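# Put the square wipe sachet into the held first-aid pouch

## Task

Place the wipe (the square sachet) inside the first-aid pouch that one robot hand is gripping, and put no other sachet in it. The pouch and the remaining sachets must stay on the table, and the pouch should not drop or tip over.

## Robot and tools

ROBOT. Two arms, left_arm and right_arm, each ending in a five-finger hand. right_arm carries a right hand; left_arm carries a mirror-image left hand. A post is fixed to the floor behind them. Calibrated base positions in the scene frame: left_arm (-0.042, +0.371, +0.026) m, right_arm (-0.041, -0.248, +0.016) m, both nearly unrotated. One hand already holds the pouch. Loose objects may be nudged now and then by outside pushes.

FRAME. All positions, orientations and offset axes use the scene frame. Its origin is at table-top height, halfway between the nominal bases. +x points out over the table, +z up, and left_arm sits on the +y side. Image left and right do not match these names.

HAND POINT. Each arm is steered by a point 0.05 m in front of the palm and 0.15 m from the wrist mounting face. Its +z runs along straight fingers and +y out of the palm. For the right hand +x runs across the palm away from the thumb; for the left hand +x runs toward the thumb. Straight fingertips reach 0.06 to 0.07 m past the point along +z, and the finger line sits 0.06 m behind it along -y. A rigid bracket on the little-finger side of the wrist sticks out and can strike objects.

execute_actions(actions, cameras). actions is a list of actions. Each action is a table of 1 to 15 rows, one row per 1/30 s step. A short table repeats its final row until step 15. Every row is one flat list of 28 numbers in [-1, 1] covering both arms, even if only one moves: left dx, dy, dz, rx, ry, rz, left thumb_turn, thumb_bend, index, middle, ring, little, force_limit, speed, then the same 14 for the right arm. The first six of each arm are an offset, not a pose. They are measured from that arm's Hand target as it was when the action began, along scene-frame axes. All rows of one action count from that same start, so a repeated offset in a later action moves further. Scale: 1.0 equals 0.6 m or 180 degrees. rx, ry, rz form one rotation vector, turning about the hand point. Six zeros ask for nothing new. The six finger numbers are absolute targets: -1 open (thumb beside palm, straight fingers), +1 closed (thumb in front of palm, curled fingers). force_limit maps -1..+1 to roughly 0..10 N at the fingertip (0..15 N for the two thumb motors). speed maps -1 to nearly zero and +0.48 or more to full speed. There is no 'no change' value: to keep a hand as it is, resend the last eight hand numbers you sent it; if you have not yet sent any, send its hand_measured plus hand_force_limit and hand_speed. cameras: a list of names, ["all"], or []; omitted means all images only for an empty actions list. An empty actions list is a pure look.

move(target, speed, blend, blocking, cameras). target is one 28-number row as above, or a list of up to 15 such rows. Every row is an offset from the Hand targets at the move's start, not from the previous row. The hand point travels in straight lines, without avoiding obstacles or the other arm; the whole move is capped at 10 s. speed: m/s, 0.002 to 4.3, default 0.25 (turns up to twice that in rad/s); one value or one per target. blend: corner rounding in m, 0 means stop at each target. blocking=false returns early while motion continues. Hand numbers of later targets are sent on arrival there. The result adds a move: line saying how it ended (done, off_target, moving, held, fault) and which limits acted (paced means the pose was clipped, held means steps were withheld).

wait(seconds): 0 to 3600, sends nothing new; a running move continues. stop(): brakes a running move. zoom_image(camera, region): region [x0, y0, x1, y1] in pixels of the latest image, at most 504 by 504. show_instructions(): shows the reference pages. finished_scene(scene): ends the scene for good; scene is 1 and may be omitted.

CAMERAS: cam_head_left, cam_head_right, cam_high, cam_low, cam_left_wrist, cam_right_wrist, each 896x504. Calibrations are given; wrist camera poses follow the arm and are updated in results.

RESULTS. end_effector_position (m) and end_effector_quat_wxyz are in the scene frame and may be off by a few cm. Hand target is the last commanded pose after clipping; the next offsets start there. hand_measured, hand_stopped_by (moving, target, force, stalled, fault) and hand_load_n (positive when the finger is pushed open) list six values in motor order. A dropped grip shows as hand_load_n near 0. Joint velocities may be omitted when all are within noise. Joint torques are raw drive outputs with offsets. Calls with actions also list some per-step positions.

BEHAVIOUR AND CAUTIONS. Each step the commanded orientation is clipped to within 40 degrees of the measured one. Arms follow loosely and often settle 1 to 3 cm (sometimes 5 cm) short, usually low; a later execute_actions, even with zero offsets, requests the target again, and otherwise send the missing distance. An arm blocked by something keeps pushing until commanded back past its hand point. Near the base axis a small hand motion can swing the whole arm. Thumb in front of the palm grips objects about 0.035 to 0.065 m thick; thumb tip against index pad can pinch light items. For a gentle close use speed -0.94 or below. To loosen, send a target more open than hand_measured; to squeeze harder, raise force_limit and send a more closed target. Keep the two hands, and the fingers of one, away from the other: pressing between arms can fail the task. Do not let the pouch fall or tip, do not drop sachets even slightly, do not push anything off the table, and avoid fast hits or hard presses on the table, post or fingers. Long holds or stretched arms heat motors; at 85 °C a MOTOR HOT line appears, and at 100 °C the arm goes limp for 30 to 60 s. Joint ranges (rad): waist ±2.880, shoulder 0 to 3.142, elbow 0 to 3.019, wrist pitch -1.693 to 1.571, wrist yaw ±1.571, wrist roll ±2.094.

Each tool is called after "Emit:" as name([rows], argument=value, ...), one row to a line, values as JSON.

Reference images:

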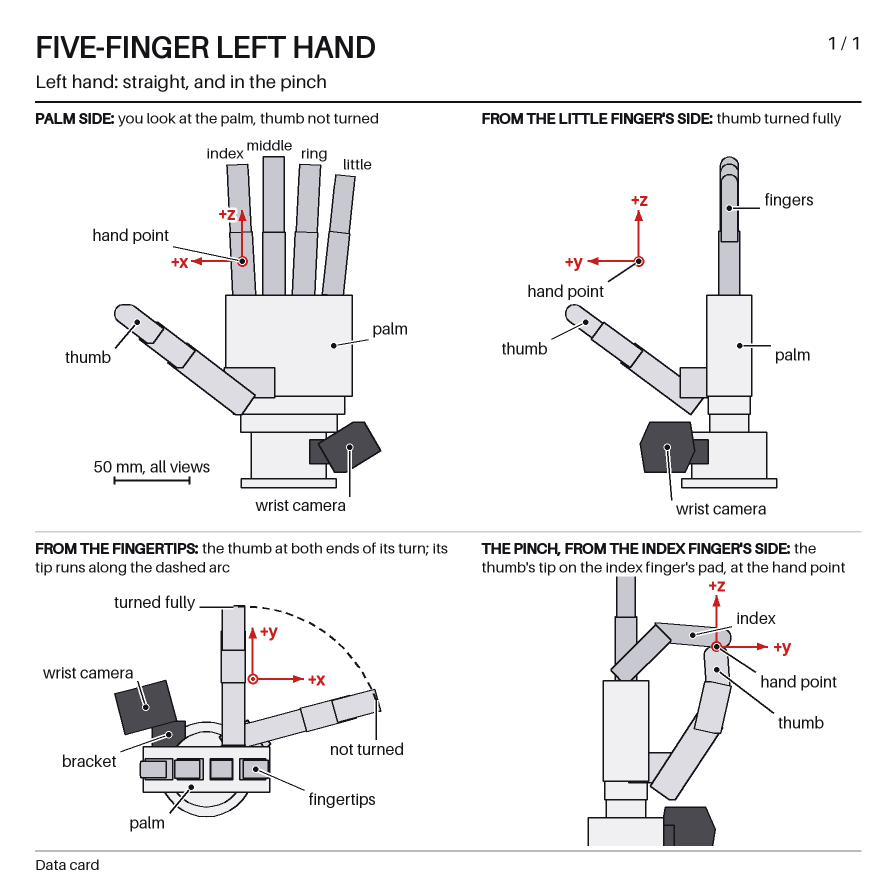

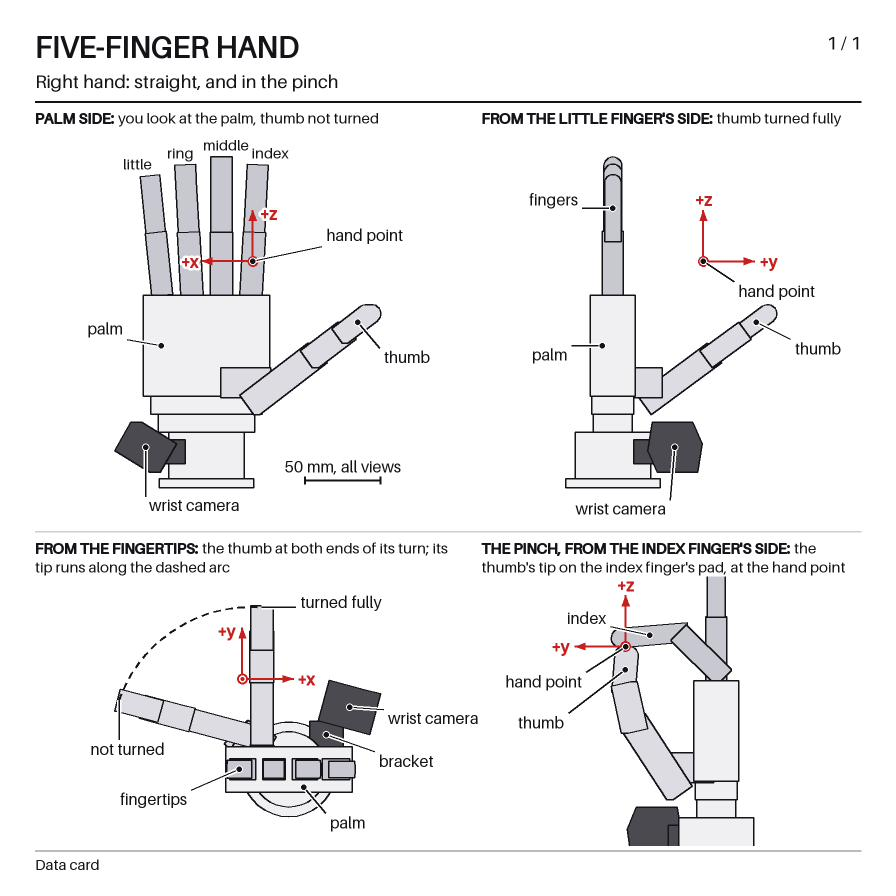

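## Session

Emit:
execute_actions(actions=[])

Scene clock: 0.00 s.
left_arm: end_effector_position=(+0.2355, -0.0110, +0.2169) hand_measured=(+0.928, -0.268, +0.304, +0.298, +1.000, +1.000) hand_load_n=(+1.5, +4.0, +1.5, +7.5, +0.0, +0.0) hand_stopped_by=(target, target, target, target, target, target) hand_force_limit=0.00 hand_speed=-0.80 end_effector_quat_wxyz=(+0.394, +0.579, +0.512, -0.498) | right_arm: end_effector_position=(+0.5004, -0.2191, +0.4484) hand_measured=(-1.000, -1.000, -1.000, -1.000, -1.000, -1.000) hand_load_n=(-0.5, +0.0, +0.0, +0.0, +0.0, +0.0) hand_stopped_by=(target, target, target, target, target, target) hand_force_limit=0.00 hand_speed=-0.80 end_effector_quat_wxyz=(+0.499, -0.499, +0.501, -0.501)
Joint positions: left_arm=[-0.656 1.157 0.565 0.18 1.069 1.882] | right_arm=[0 1.047 1.047 0 0 0]
Joint velocities: within noise
Joint torques (N m): no reading
Motor temperatures (°C): left_arm=[29 30 28 24 29 27] | right_arm=[26 27 25 28 28 25]
Heat: left arm: hottest shoulder 30 °C; right arm: hottest wrist pitch 28 °C.
Hand target: left_arm +0.2402, -0.0144, +0.2255; +0.400, +0.580, +0.507, -0.497 | right_arm +0.5019, -0.2191, +0.4675; +0.507, -0.491, +0.493, -0.509

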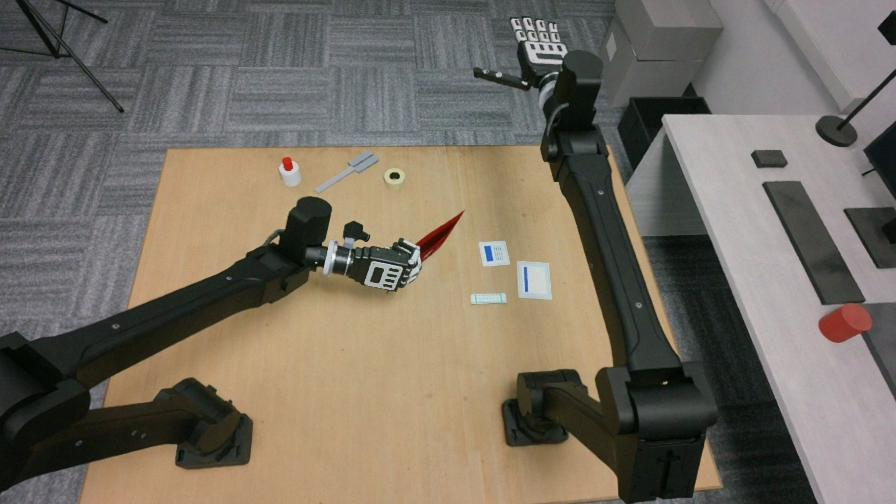

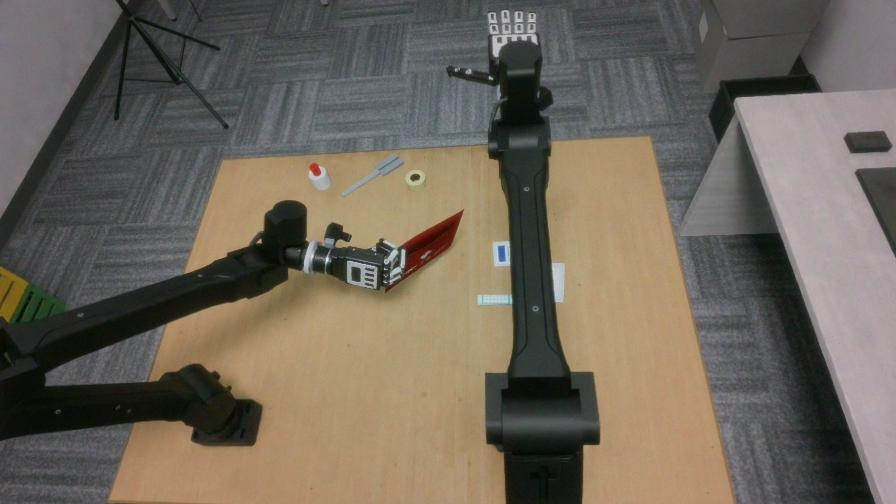

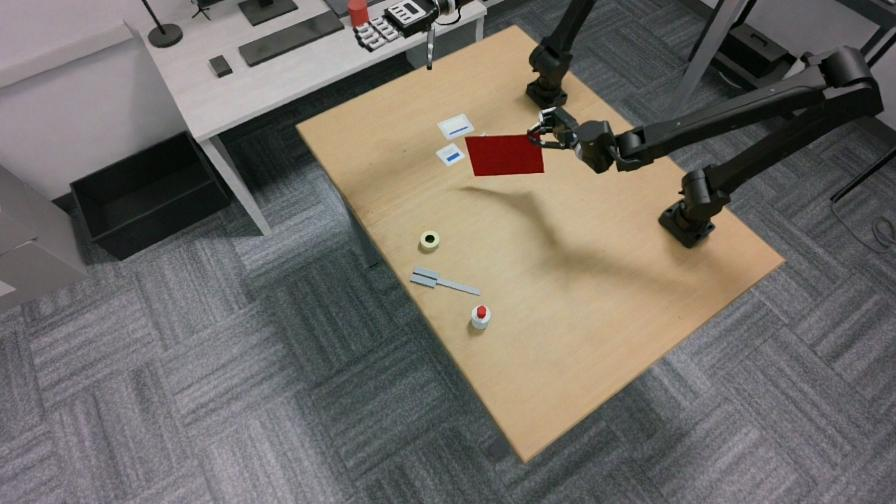

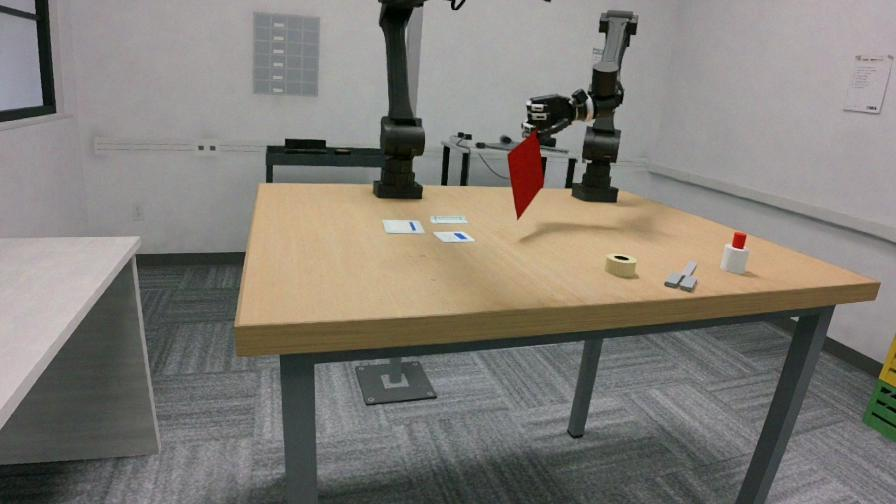

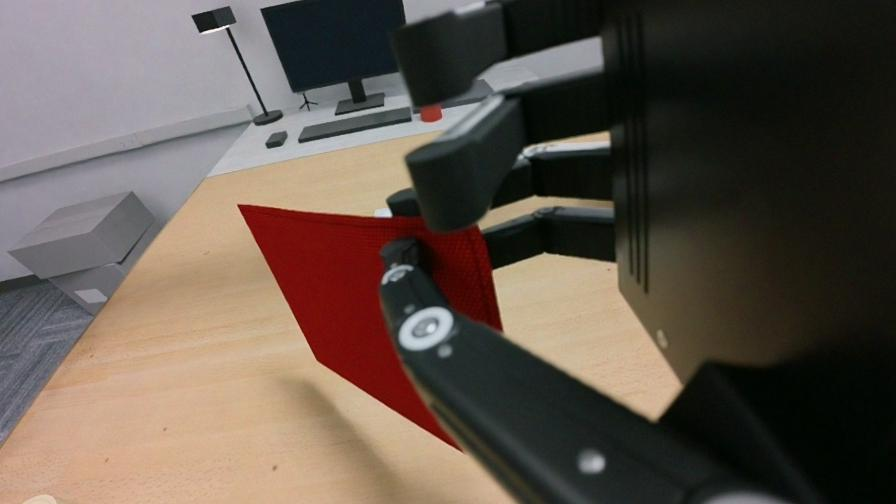

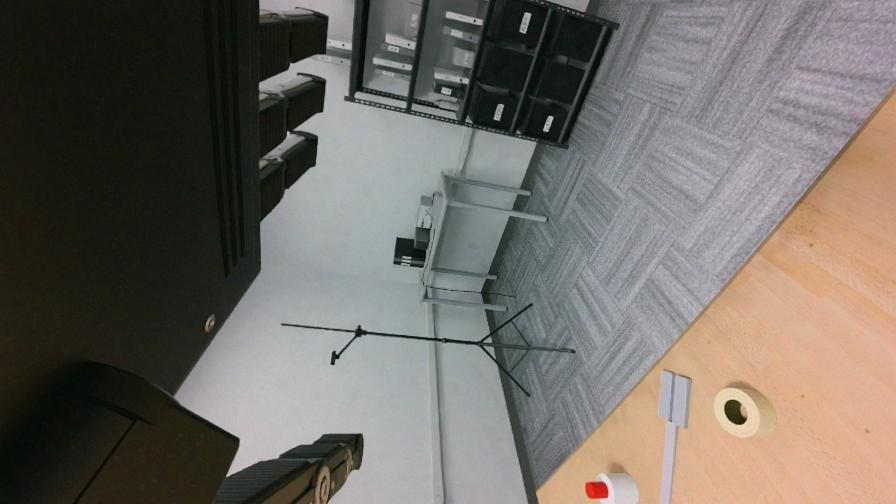

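Emit:
zoom_image(camera="cam_head_left", region=[360, 190, 580, 320])

Emit:
zoom_image(camera="cam_head_right", region=[340, 190, 600, 320])

Emit:
zoom_image(camera="cam_high", region=[420, 90, 600, 200])

Emit:
zoom_image(camera="cam_low", region=[360, 80, 640, 260])

Scaled by 2.291 from the camera's image (finer frame: 1280x720).

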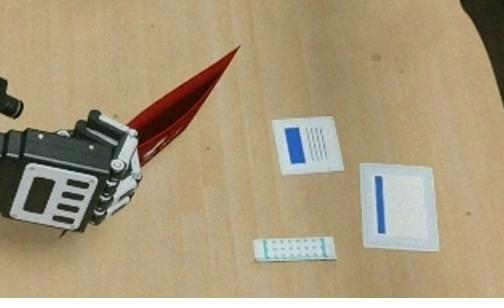

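Scaled by 1.938 from the camera's image (finer frame: 1280x720).

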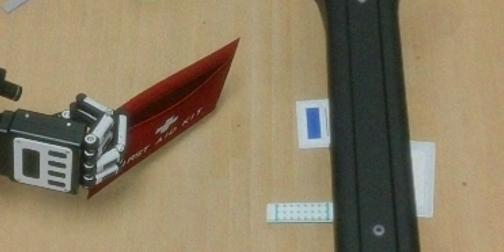

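Scaled by 2.800 from the camera's image (finer frame: 1280x720).

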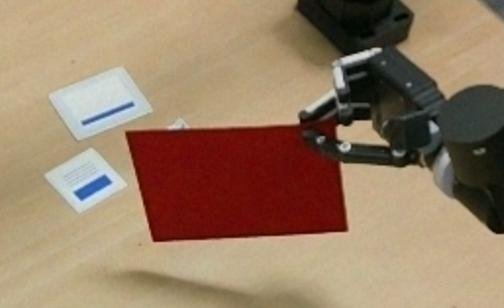

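Scaled by 1.800 from the camera's image (finer frame: 1280x720).

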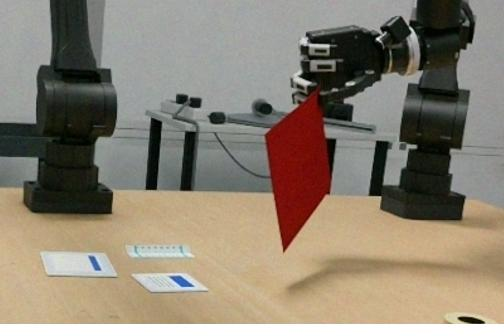

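Emit:
zoom_image(camera="cam_head_right", region=[360, 195, 480, 305])

Emit:
zoom_image(camera="cam_head_left", region=[380, 195, 480, 305])

Emit:
zoom_image(camera="cam_low", region=[480, 80, 580, 240])

Emit:
zoom_image(camera="cam_left_wrist", region=[220, 120, 660, 504])

Scaled by 4.200 from the camera's image (finer frame: 1280x720).

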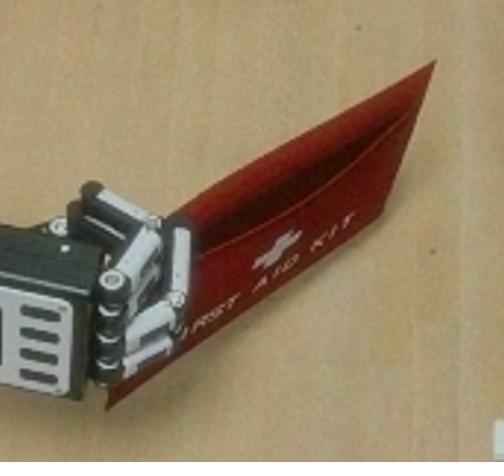

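Scaled by 4.582 from the camera's image (finer frame: 1280x720).

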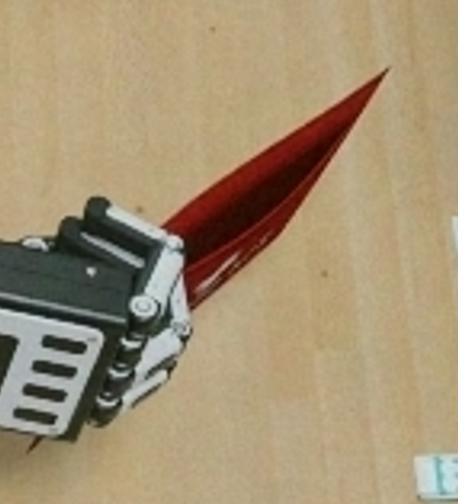

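Scaled by 3.150 from the camera's image (finer frame: 1280x720).

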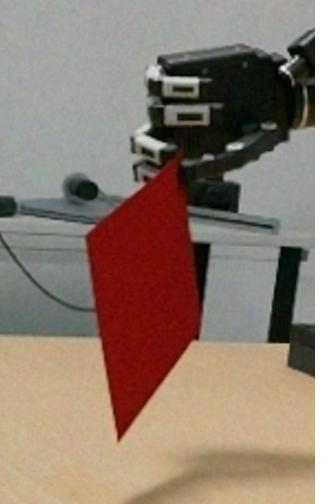

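Scaled by 1.145 from the camera's image (finer frame: 1280x720).

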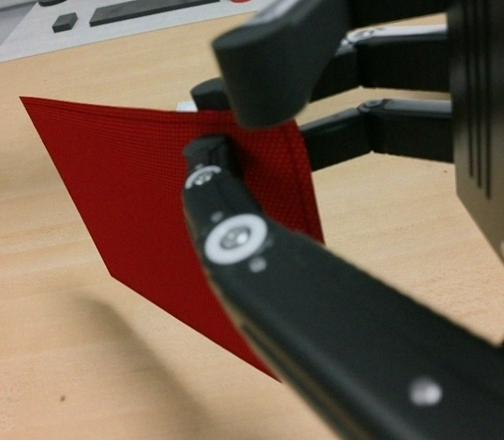

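Emit:
move([
  [0,0.2,0.07,0,0,0,0.928,-0.268,0.304,0.298,1,1,0,-0.8,-0.3933,-0.1482,-0.5475,0,0.25,0,-1,-1,-1,-1,-1,-1,0,-0.8],
], speed=0.15, cameras=["all"])

Scene clock: 67.37 s.
left_arm: end_effector_position=(+0.2405, +0.1028, +0.2675) hand_measured=(+0.928, -0.270, +0.304, +0.298, +1.000, +1.000) hand_load_n=(+1.5, +4.0, +1.0, +7.5, +0.0, +0.0) hand_stopped_by=(target, target, target, force, target, target) hand_force_limit=0.00 hand_speed=-0.80 end_effector_quat_wxyz=(+0.425, +0.548, +0.516, -0.502) | right_arm: end_effector_position=(+0.2692, -0.3069, +0.1423) hand_measured=(-1.000, -1.000, -1.000, -1.000, -1.000, -1.000) hand_load_n=(+0.0, +0.0, +0.0, +0.0, +0.0, +0.0) hand_stopped_by=(target, target, target, target, target, target) hand_force_limit=0.00 hand_speed=-0.80 end_effector_quat_wxyz=(-0.283, +0.647, -0.648, +0.285)
Joint positions: left_arm=[-0.305 0.889 0.565 -0.323 1.348 2.154] | right_arm=[-0.4 0.791 0.545 -0.539 -0.289 -0.28]
Joint torques (N m): left_arm=[0.91 -3.96 10.04 1.09 0.73 0.26] | right_arm=[2.14 -1.26 10.95 0.94 -0.25 -0.08]
Motor temperatures (°C): left_arm=[29 30 34 24 29 27] | right_arm=[26 27 36 28 28 25]
Heat: left arm: hottest elbow 34 °C; right arm: hottest elbow 36 °C.
Hand target: left_arm +0.2402, +0.1056, +0.2676; +0.401, +0.580, +0.506, -0.497 | right_arm +0.2659, -0.3080, +0.1390; -0.280, +0.648, -0.649, +0.282
Off the commanded pose: left_arm 0.003 m, 5 deg | right_arm 0.005 m, 0 deg.
joint sent to its limit (left arm) — joint 6 (wrist roll), upper limit. The joint targets are off in orientation, not in position.
move: off_target (left_arm)
cam_left_wrist: T_world_to_cam=[[-0.96699, 0.10068, -0.23408, 0.28507], [0.24949, 0.56093, -0.78937, 0.09749], [0.05183, -0.82172, -0.56754, 0.34179]] pos_world=[0.23363, 0.19747, 0.33766]
cam_right_wrist: T_world_to_cam=[[-0.67437, -0.289, -0.67949, 0.18226], [-0.55019, 0.81039, 0.20138, 0.3652], [0.49245, 0.50965, -0.70551, 0.24243]] pos_world=[0.20446, -0.36684, 0.22134]

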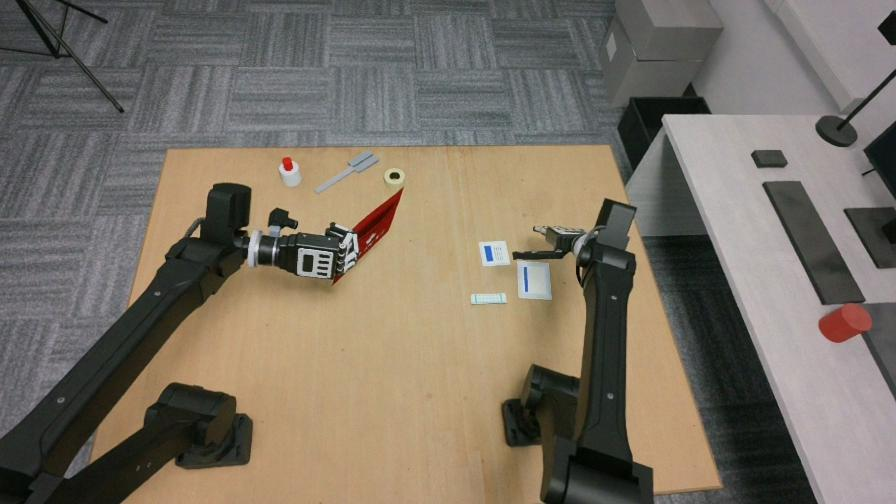

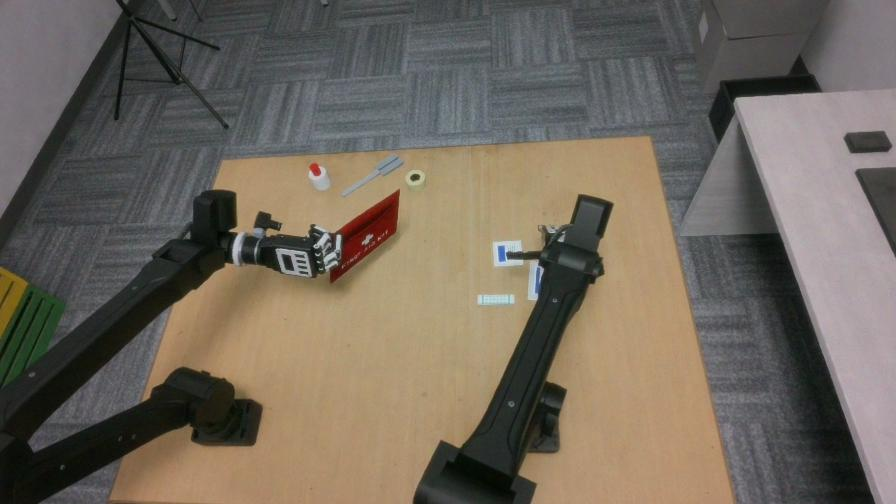

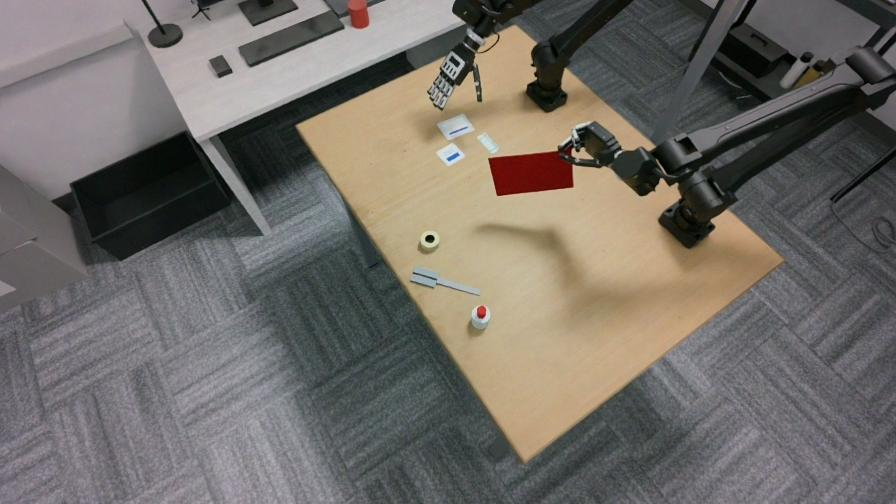

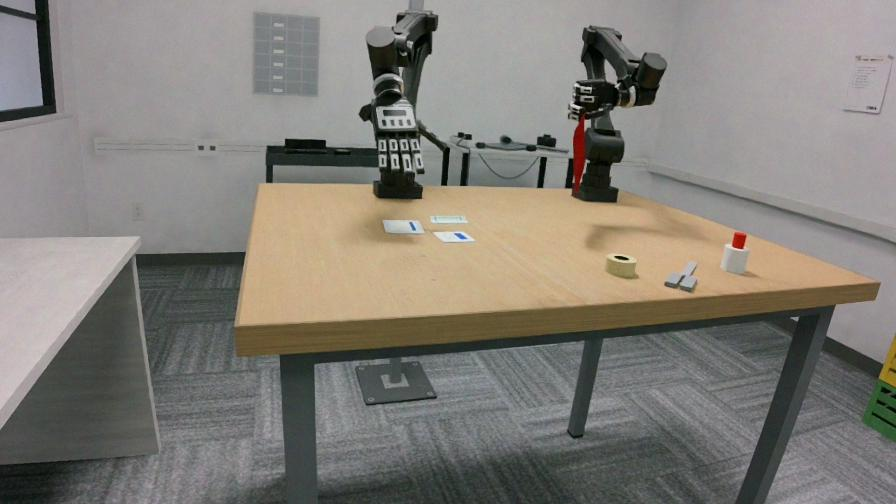

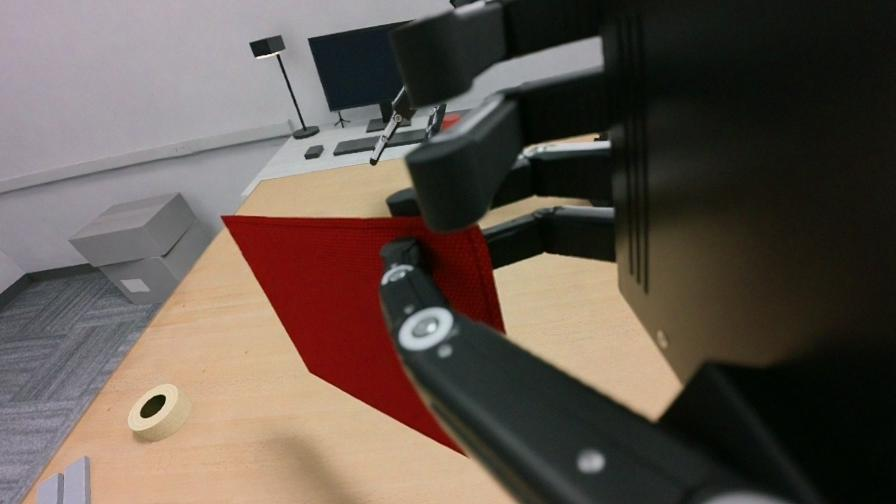

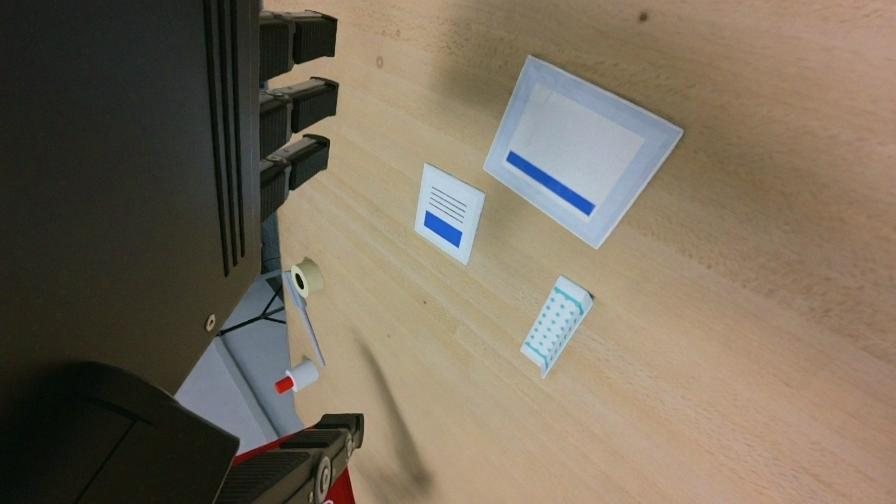

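Emit:
zoom_image(camera="cam_right_wrist", region=[400, 40, 700, 400])

Emit:
zoom_image(camera="cam_right_wrist", region=[400, 150, 500, 280])

Emit:
zoom_image(camera="cam_low", region=[370, 205, 490, 255])

Emit:
zoom_image(camera="cam_head_right", region=[300, 180, 420, 290])

Scaled by 1.400 from the camera's image (finer frame: 1280x720).

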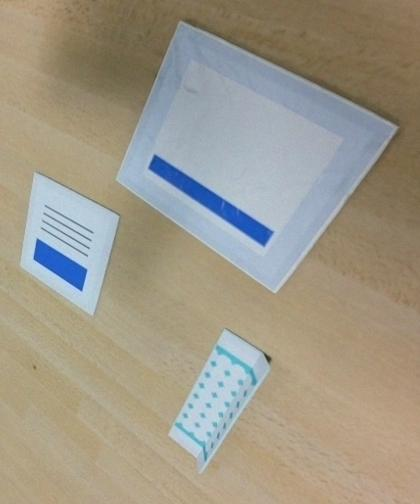

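Scaled by 3.877 from the camera's image (finer frame: 1280x720).

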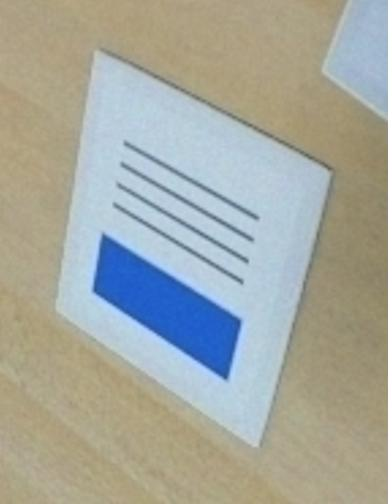

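Scaled by 4.200 from the camera's image (finer frame: 1280x720).

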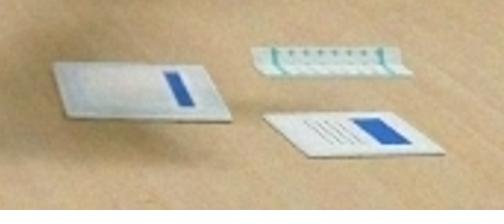

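Scaled by 4.200 from the camera's image (finer frame: 1280x720).

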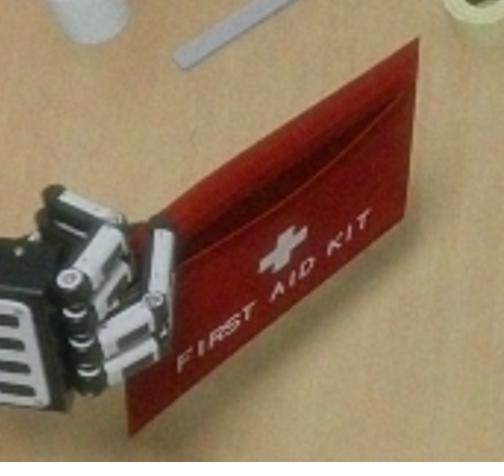

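Emit:
move([
  [0,0,0,0,0,0,0.928,-0.268,0.304,0.298,1,1,0,-0.8,0.0585,0.1883,-0.115,0,0,0,-1,-1,-0.4,-0.4,1,1,0,0],
], speed=0.12, cameras=["cam_head_left","cam_head_right","cam_low","cam_right_wrist"])

Scene clock: 86.27 s.
left_arm: end_effector_position=(+0.2405, +0.1028, +0.2675) hand_measured=(+0.928, -0.270, +0.304, +0.298, +1.000, +1.000) hand_load_n=(+1.5, +4.0, +1.5, +7.5, +0.0, +0.0) hand_stopped_by=(target, target, target, force, target, target) hand_force_limit=0.00 hand_speed=-0.80 end_effector_quat_wxyz=(+0.425, +0.548, +0.516, -0.502) | right_arm: end_effector_position=(+0.3013, -0.1969, +0.0739) hand_measured=(-1.000, -1.000, -0.400, -0.400, +1.000, +1.000) hand_load_n=(+0.0, +0.0, +0.0, +0.0, +0.0, +0.0) hand_stopped_by=(target, target, target, target, target, target) hand_force_limit=0.00 hand_speed=0.00 end_effector_quat_wxyz=(-0.279, +0.650, -0.648, +0.283)
Joint positions: left_arm=[-0.305 0.889 0.565 -0.323 1.348 2.154] | right_arm=[0.092 0.96 0.426 -0.221 0.069 0.055]
Joint torques (N m): left_arm=[0.91 -3.96 10.04 1.09 0.74 0.26] | right_arm=[3.31 -1.85 9.68 1.89 0.2 0.06]
Heat: left arm: hottest elbow 35 °C; right arm: hottest elbow 34 °C.
Hand target: left_arm +0.2402, +0.1056, +0.2676; +0.401, +0.580, +0.506, -0.497 | right_arm +0.3010, -0.1950, +0.0700; -0.280, +0.648, -0.649, +0.282
Off the commanded pose: left_arm 0.003 m, 5 deg | right_arm 0.004 m, 0 deg.
joint sent to its limit (left arm) — joint 6 (wrist roll), upper limit. The joint targets are off in orientation, not in position.
move: done
cam_right_wrist: T_world_to_cam=[[-0.67886, -0.29521, -0.67231, 0.18874], [-0.55187, 0.80911, 0.20197, 0.30776], [0.48435, 0.50813, -0.71218, 0.12487]] pos_world=[0.23749, -0.25674, 0.15367]

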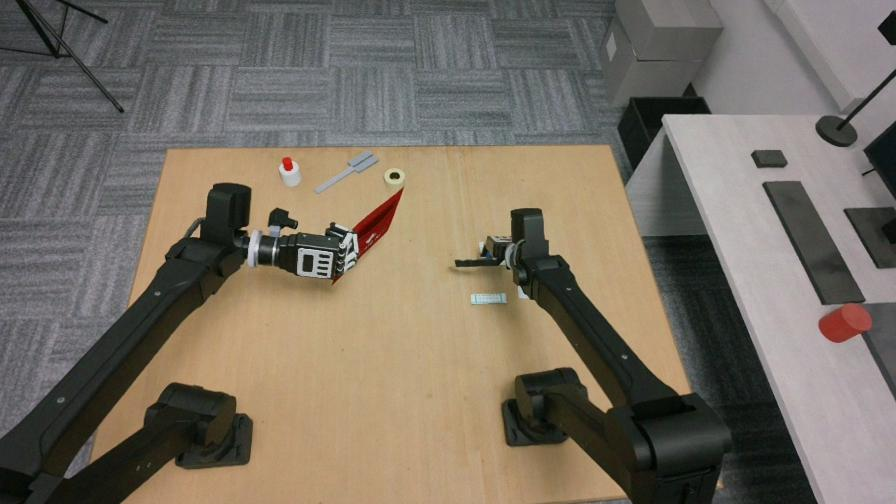

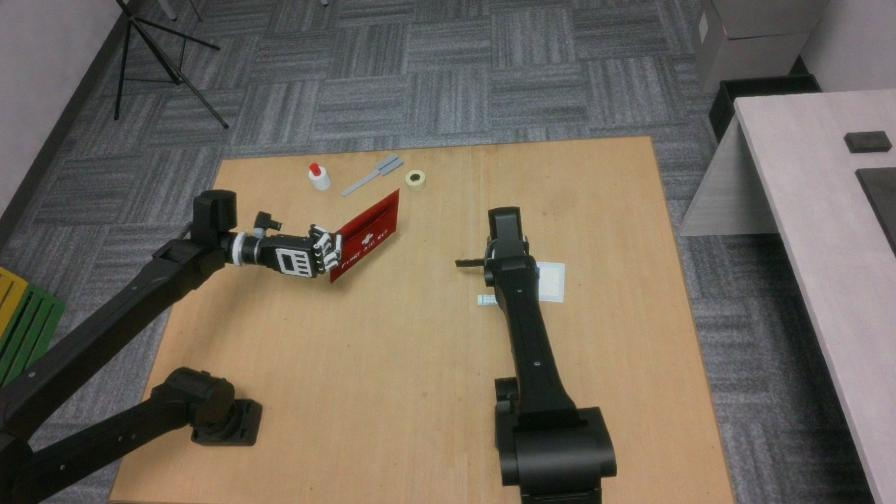

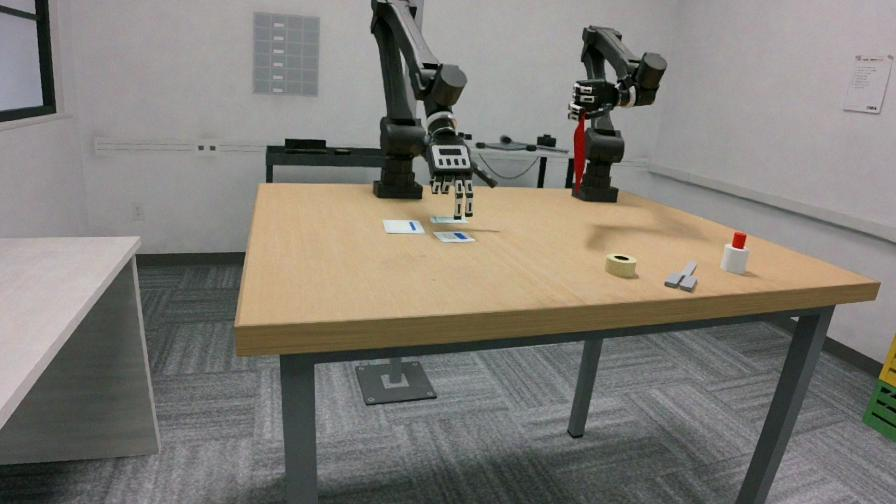

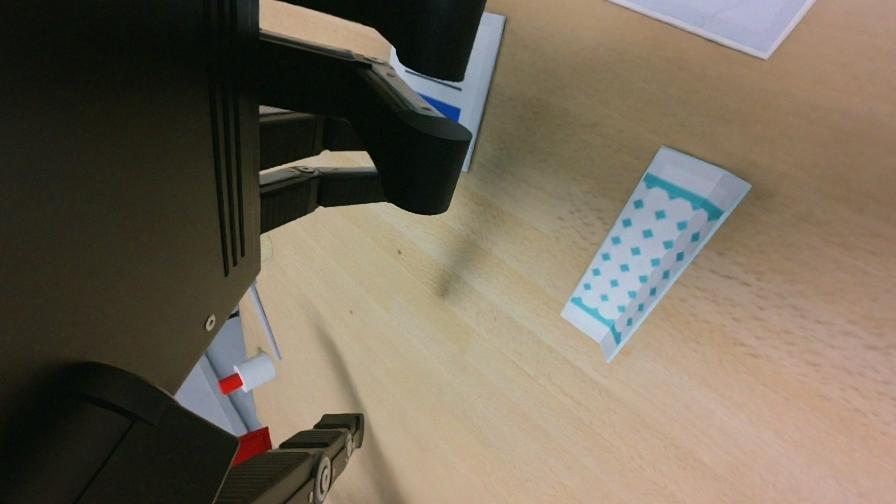

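Emit:
zoom_image(camera="cam_low", region=[370, 120, 530, 260])

Scaled by 3.150 from the camera's image (finer frame: 1280x720).

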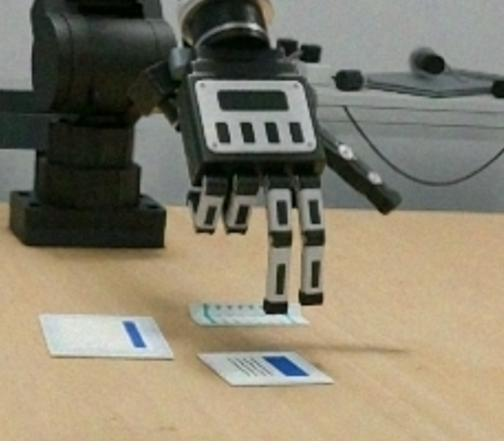

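Emit:
zoom_image(camera="cam_head_left", region=[440, 200, 580, 320])

Emit:
zoom_image(camera="cam_right_wrist", region=[240, 0, 600, 260])

Scaled by 3.600 from the camera's image (finer frame: 1280x720).

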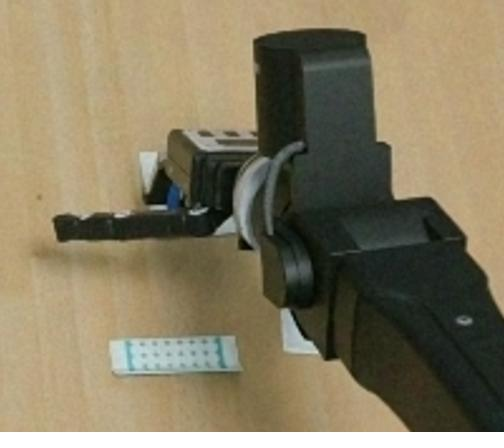

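Scaled by 1.400 from the camera's image (finer frame: 1280x720).

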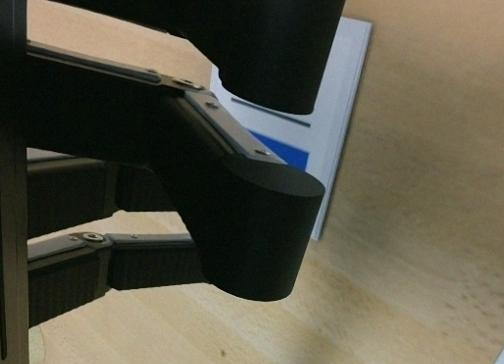

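Emit:
move([
  [0,0,0,0,0,0,0.928,-0.268,0.304,0.298,1,1,0,-0.8,0.0583,-0.0267,-0.0117,0,0,0,-1,-1,-0.4,-0.4,1,1,0,0],
], speed=0.1, cameras=["cam_head_left","cam_high","cam_low","cam_right_wrist"])

Emit:
zoom_image(camera="cam_low", region=[370, 120, 530, 260])

Emit:
zoom_image(camera="cam_high", region=[400, 60, 540, 180])

Emit:
zoom_image(camera="cam_head_left", region=[440, 200, 580, 320])

Scene clock: 112.37 s.
left_arm: end_effector_position=(+0.2405, +0.1028, +0.2675) hand_measured=(+0.928, -0.270, +0.304, +0.298, +1.000, +1.000) hand_load_n=(+1.5, +4.0, +1.0, +7.5, +0.0, +0.0) hand_stopped_by=(target, target, target, force, target, target) hand_force_limit=0.00 hand_speed=-0.80 end_effector_quat_wxyz=(+0.425, +0.548, +0.516, -0.502) | right_arm: end_effector_position=(+0.3134, -0.2091, +0.0471) hand_measured=(-1.000, -1.000, -0.400, -0.400, +1.000, +1.000) hand_load_n=(+0.0, +0.0, +0.0, +0.0, +0.0, +0.0) hand_stopped_by=(target, target, target, target, target, target) hand_force_limit=0.00 hand_speed=0.00 end_effector_quat_wxyz=(-0.267, +0.653, -0.656, +0.268)
Joint positions: left_arm=[-0.305 0.889 0.565 -0.323 1.348 2.154] | right_arm=[0.035 1.091 0.434 -0.138 0.025 0.026]
Joint torques (N m): left_arm=[0.91 -3.96 10.04 1.09 0.73 0.26] | right_arm=[2.78 -2.61 13.52 1.7 -0.08 -0.11]
Heat: left arm: hottest elbow 35 °C; right arm: hottest elbow 32 °C.
Hand target: left_arm +0.2402, +0.1056, +0.2676; +0.401, +0.580, +0.506, -0.497 | right_arm +0.3359, -0.2111, +0.0629; -0.280, +0.648, -0.649, +0.282
Off the commanded pose: left_arm 0.003 m, 5 deg | right_arm 0.028 m, 2 deg.
joint sent to its limit (left arm) — joint 6 (wrist roll), upper limit. The joint targets are off in orientation, not in position.
move: off_target (right_arm)
cam_right_wrist: T_world_to_cam=[[-0.70787, -0.28695, -0.64543, 0.18492], [-0.53886, 0.81016, 0.2308, 0.32452], [0.45667, 0.51117, -0.72811, 0.1162]] pos_world=[0.2527, -0.26925, 0.12906]

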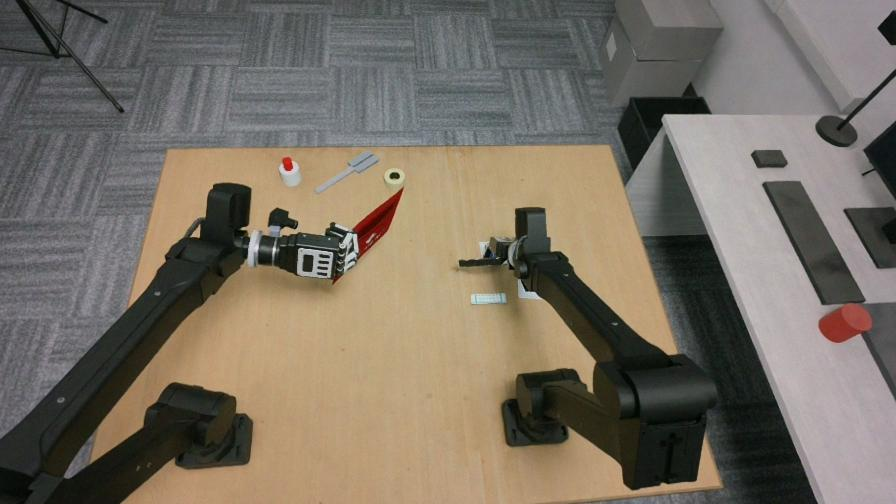

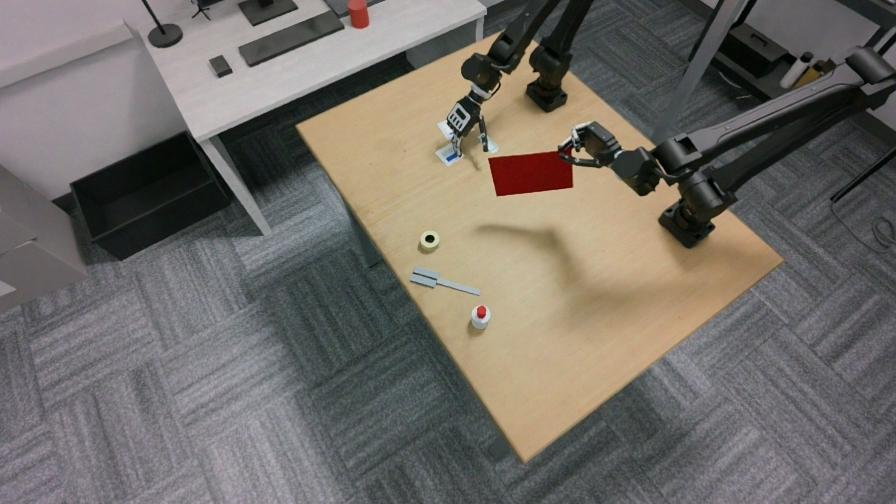

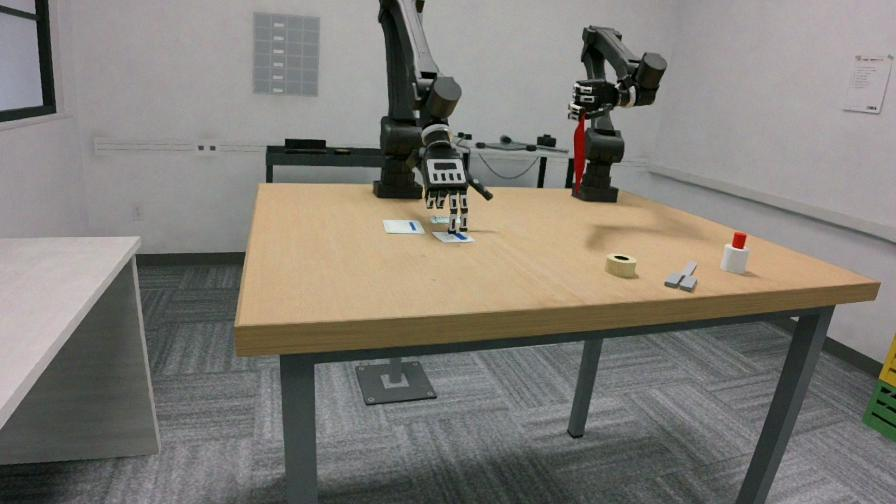

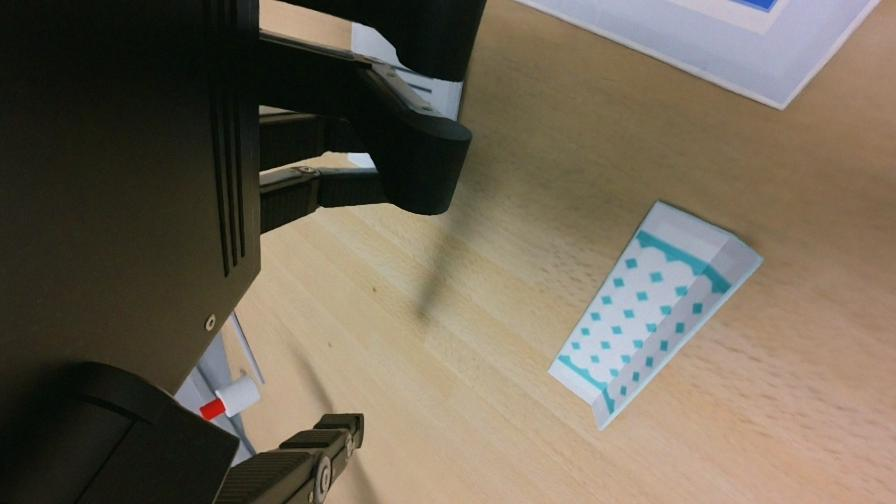

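Scaled by 3.150 from the camera's image (finer frame: 1280x720).

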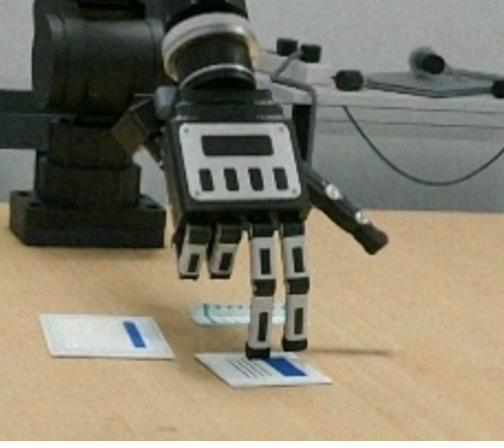

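Scaled by 3.600 from the camera's image (finer frame: 1280x720).

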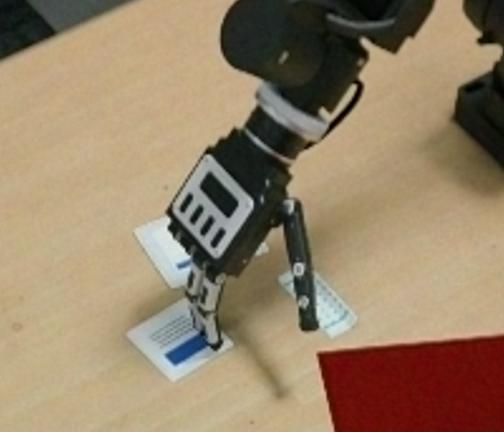

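Scaled by 3.600 from the camera's image (finer frame: 1280x720).

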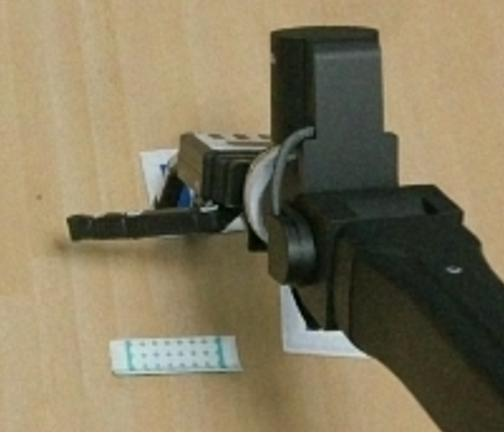

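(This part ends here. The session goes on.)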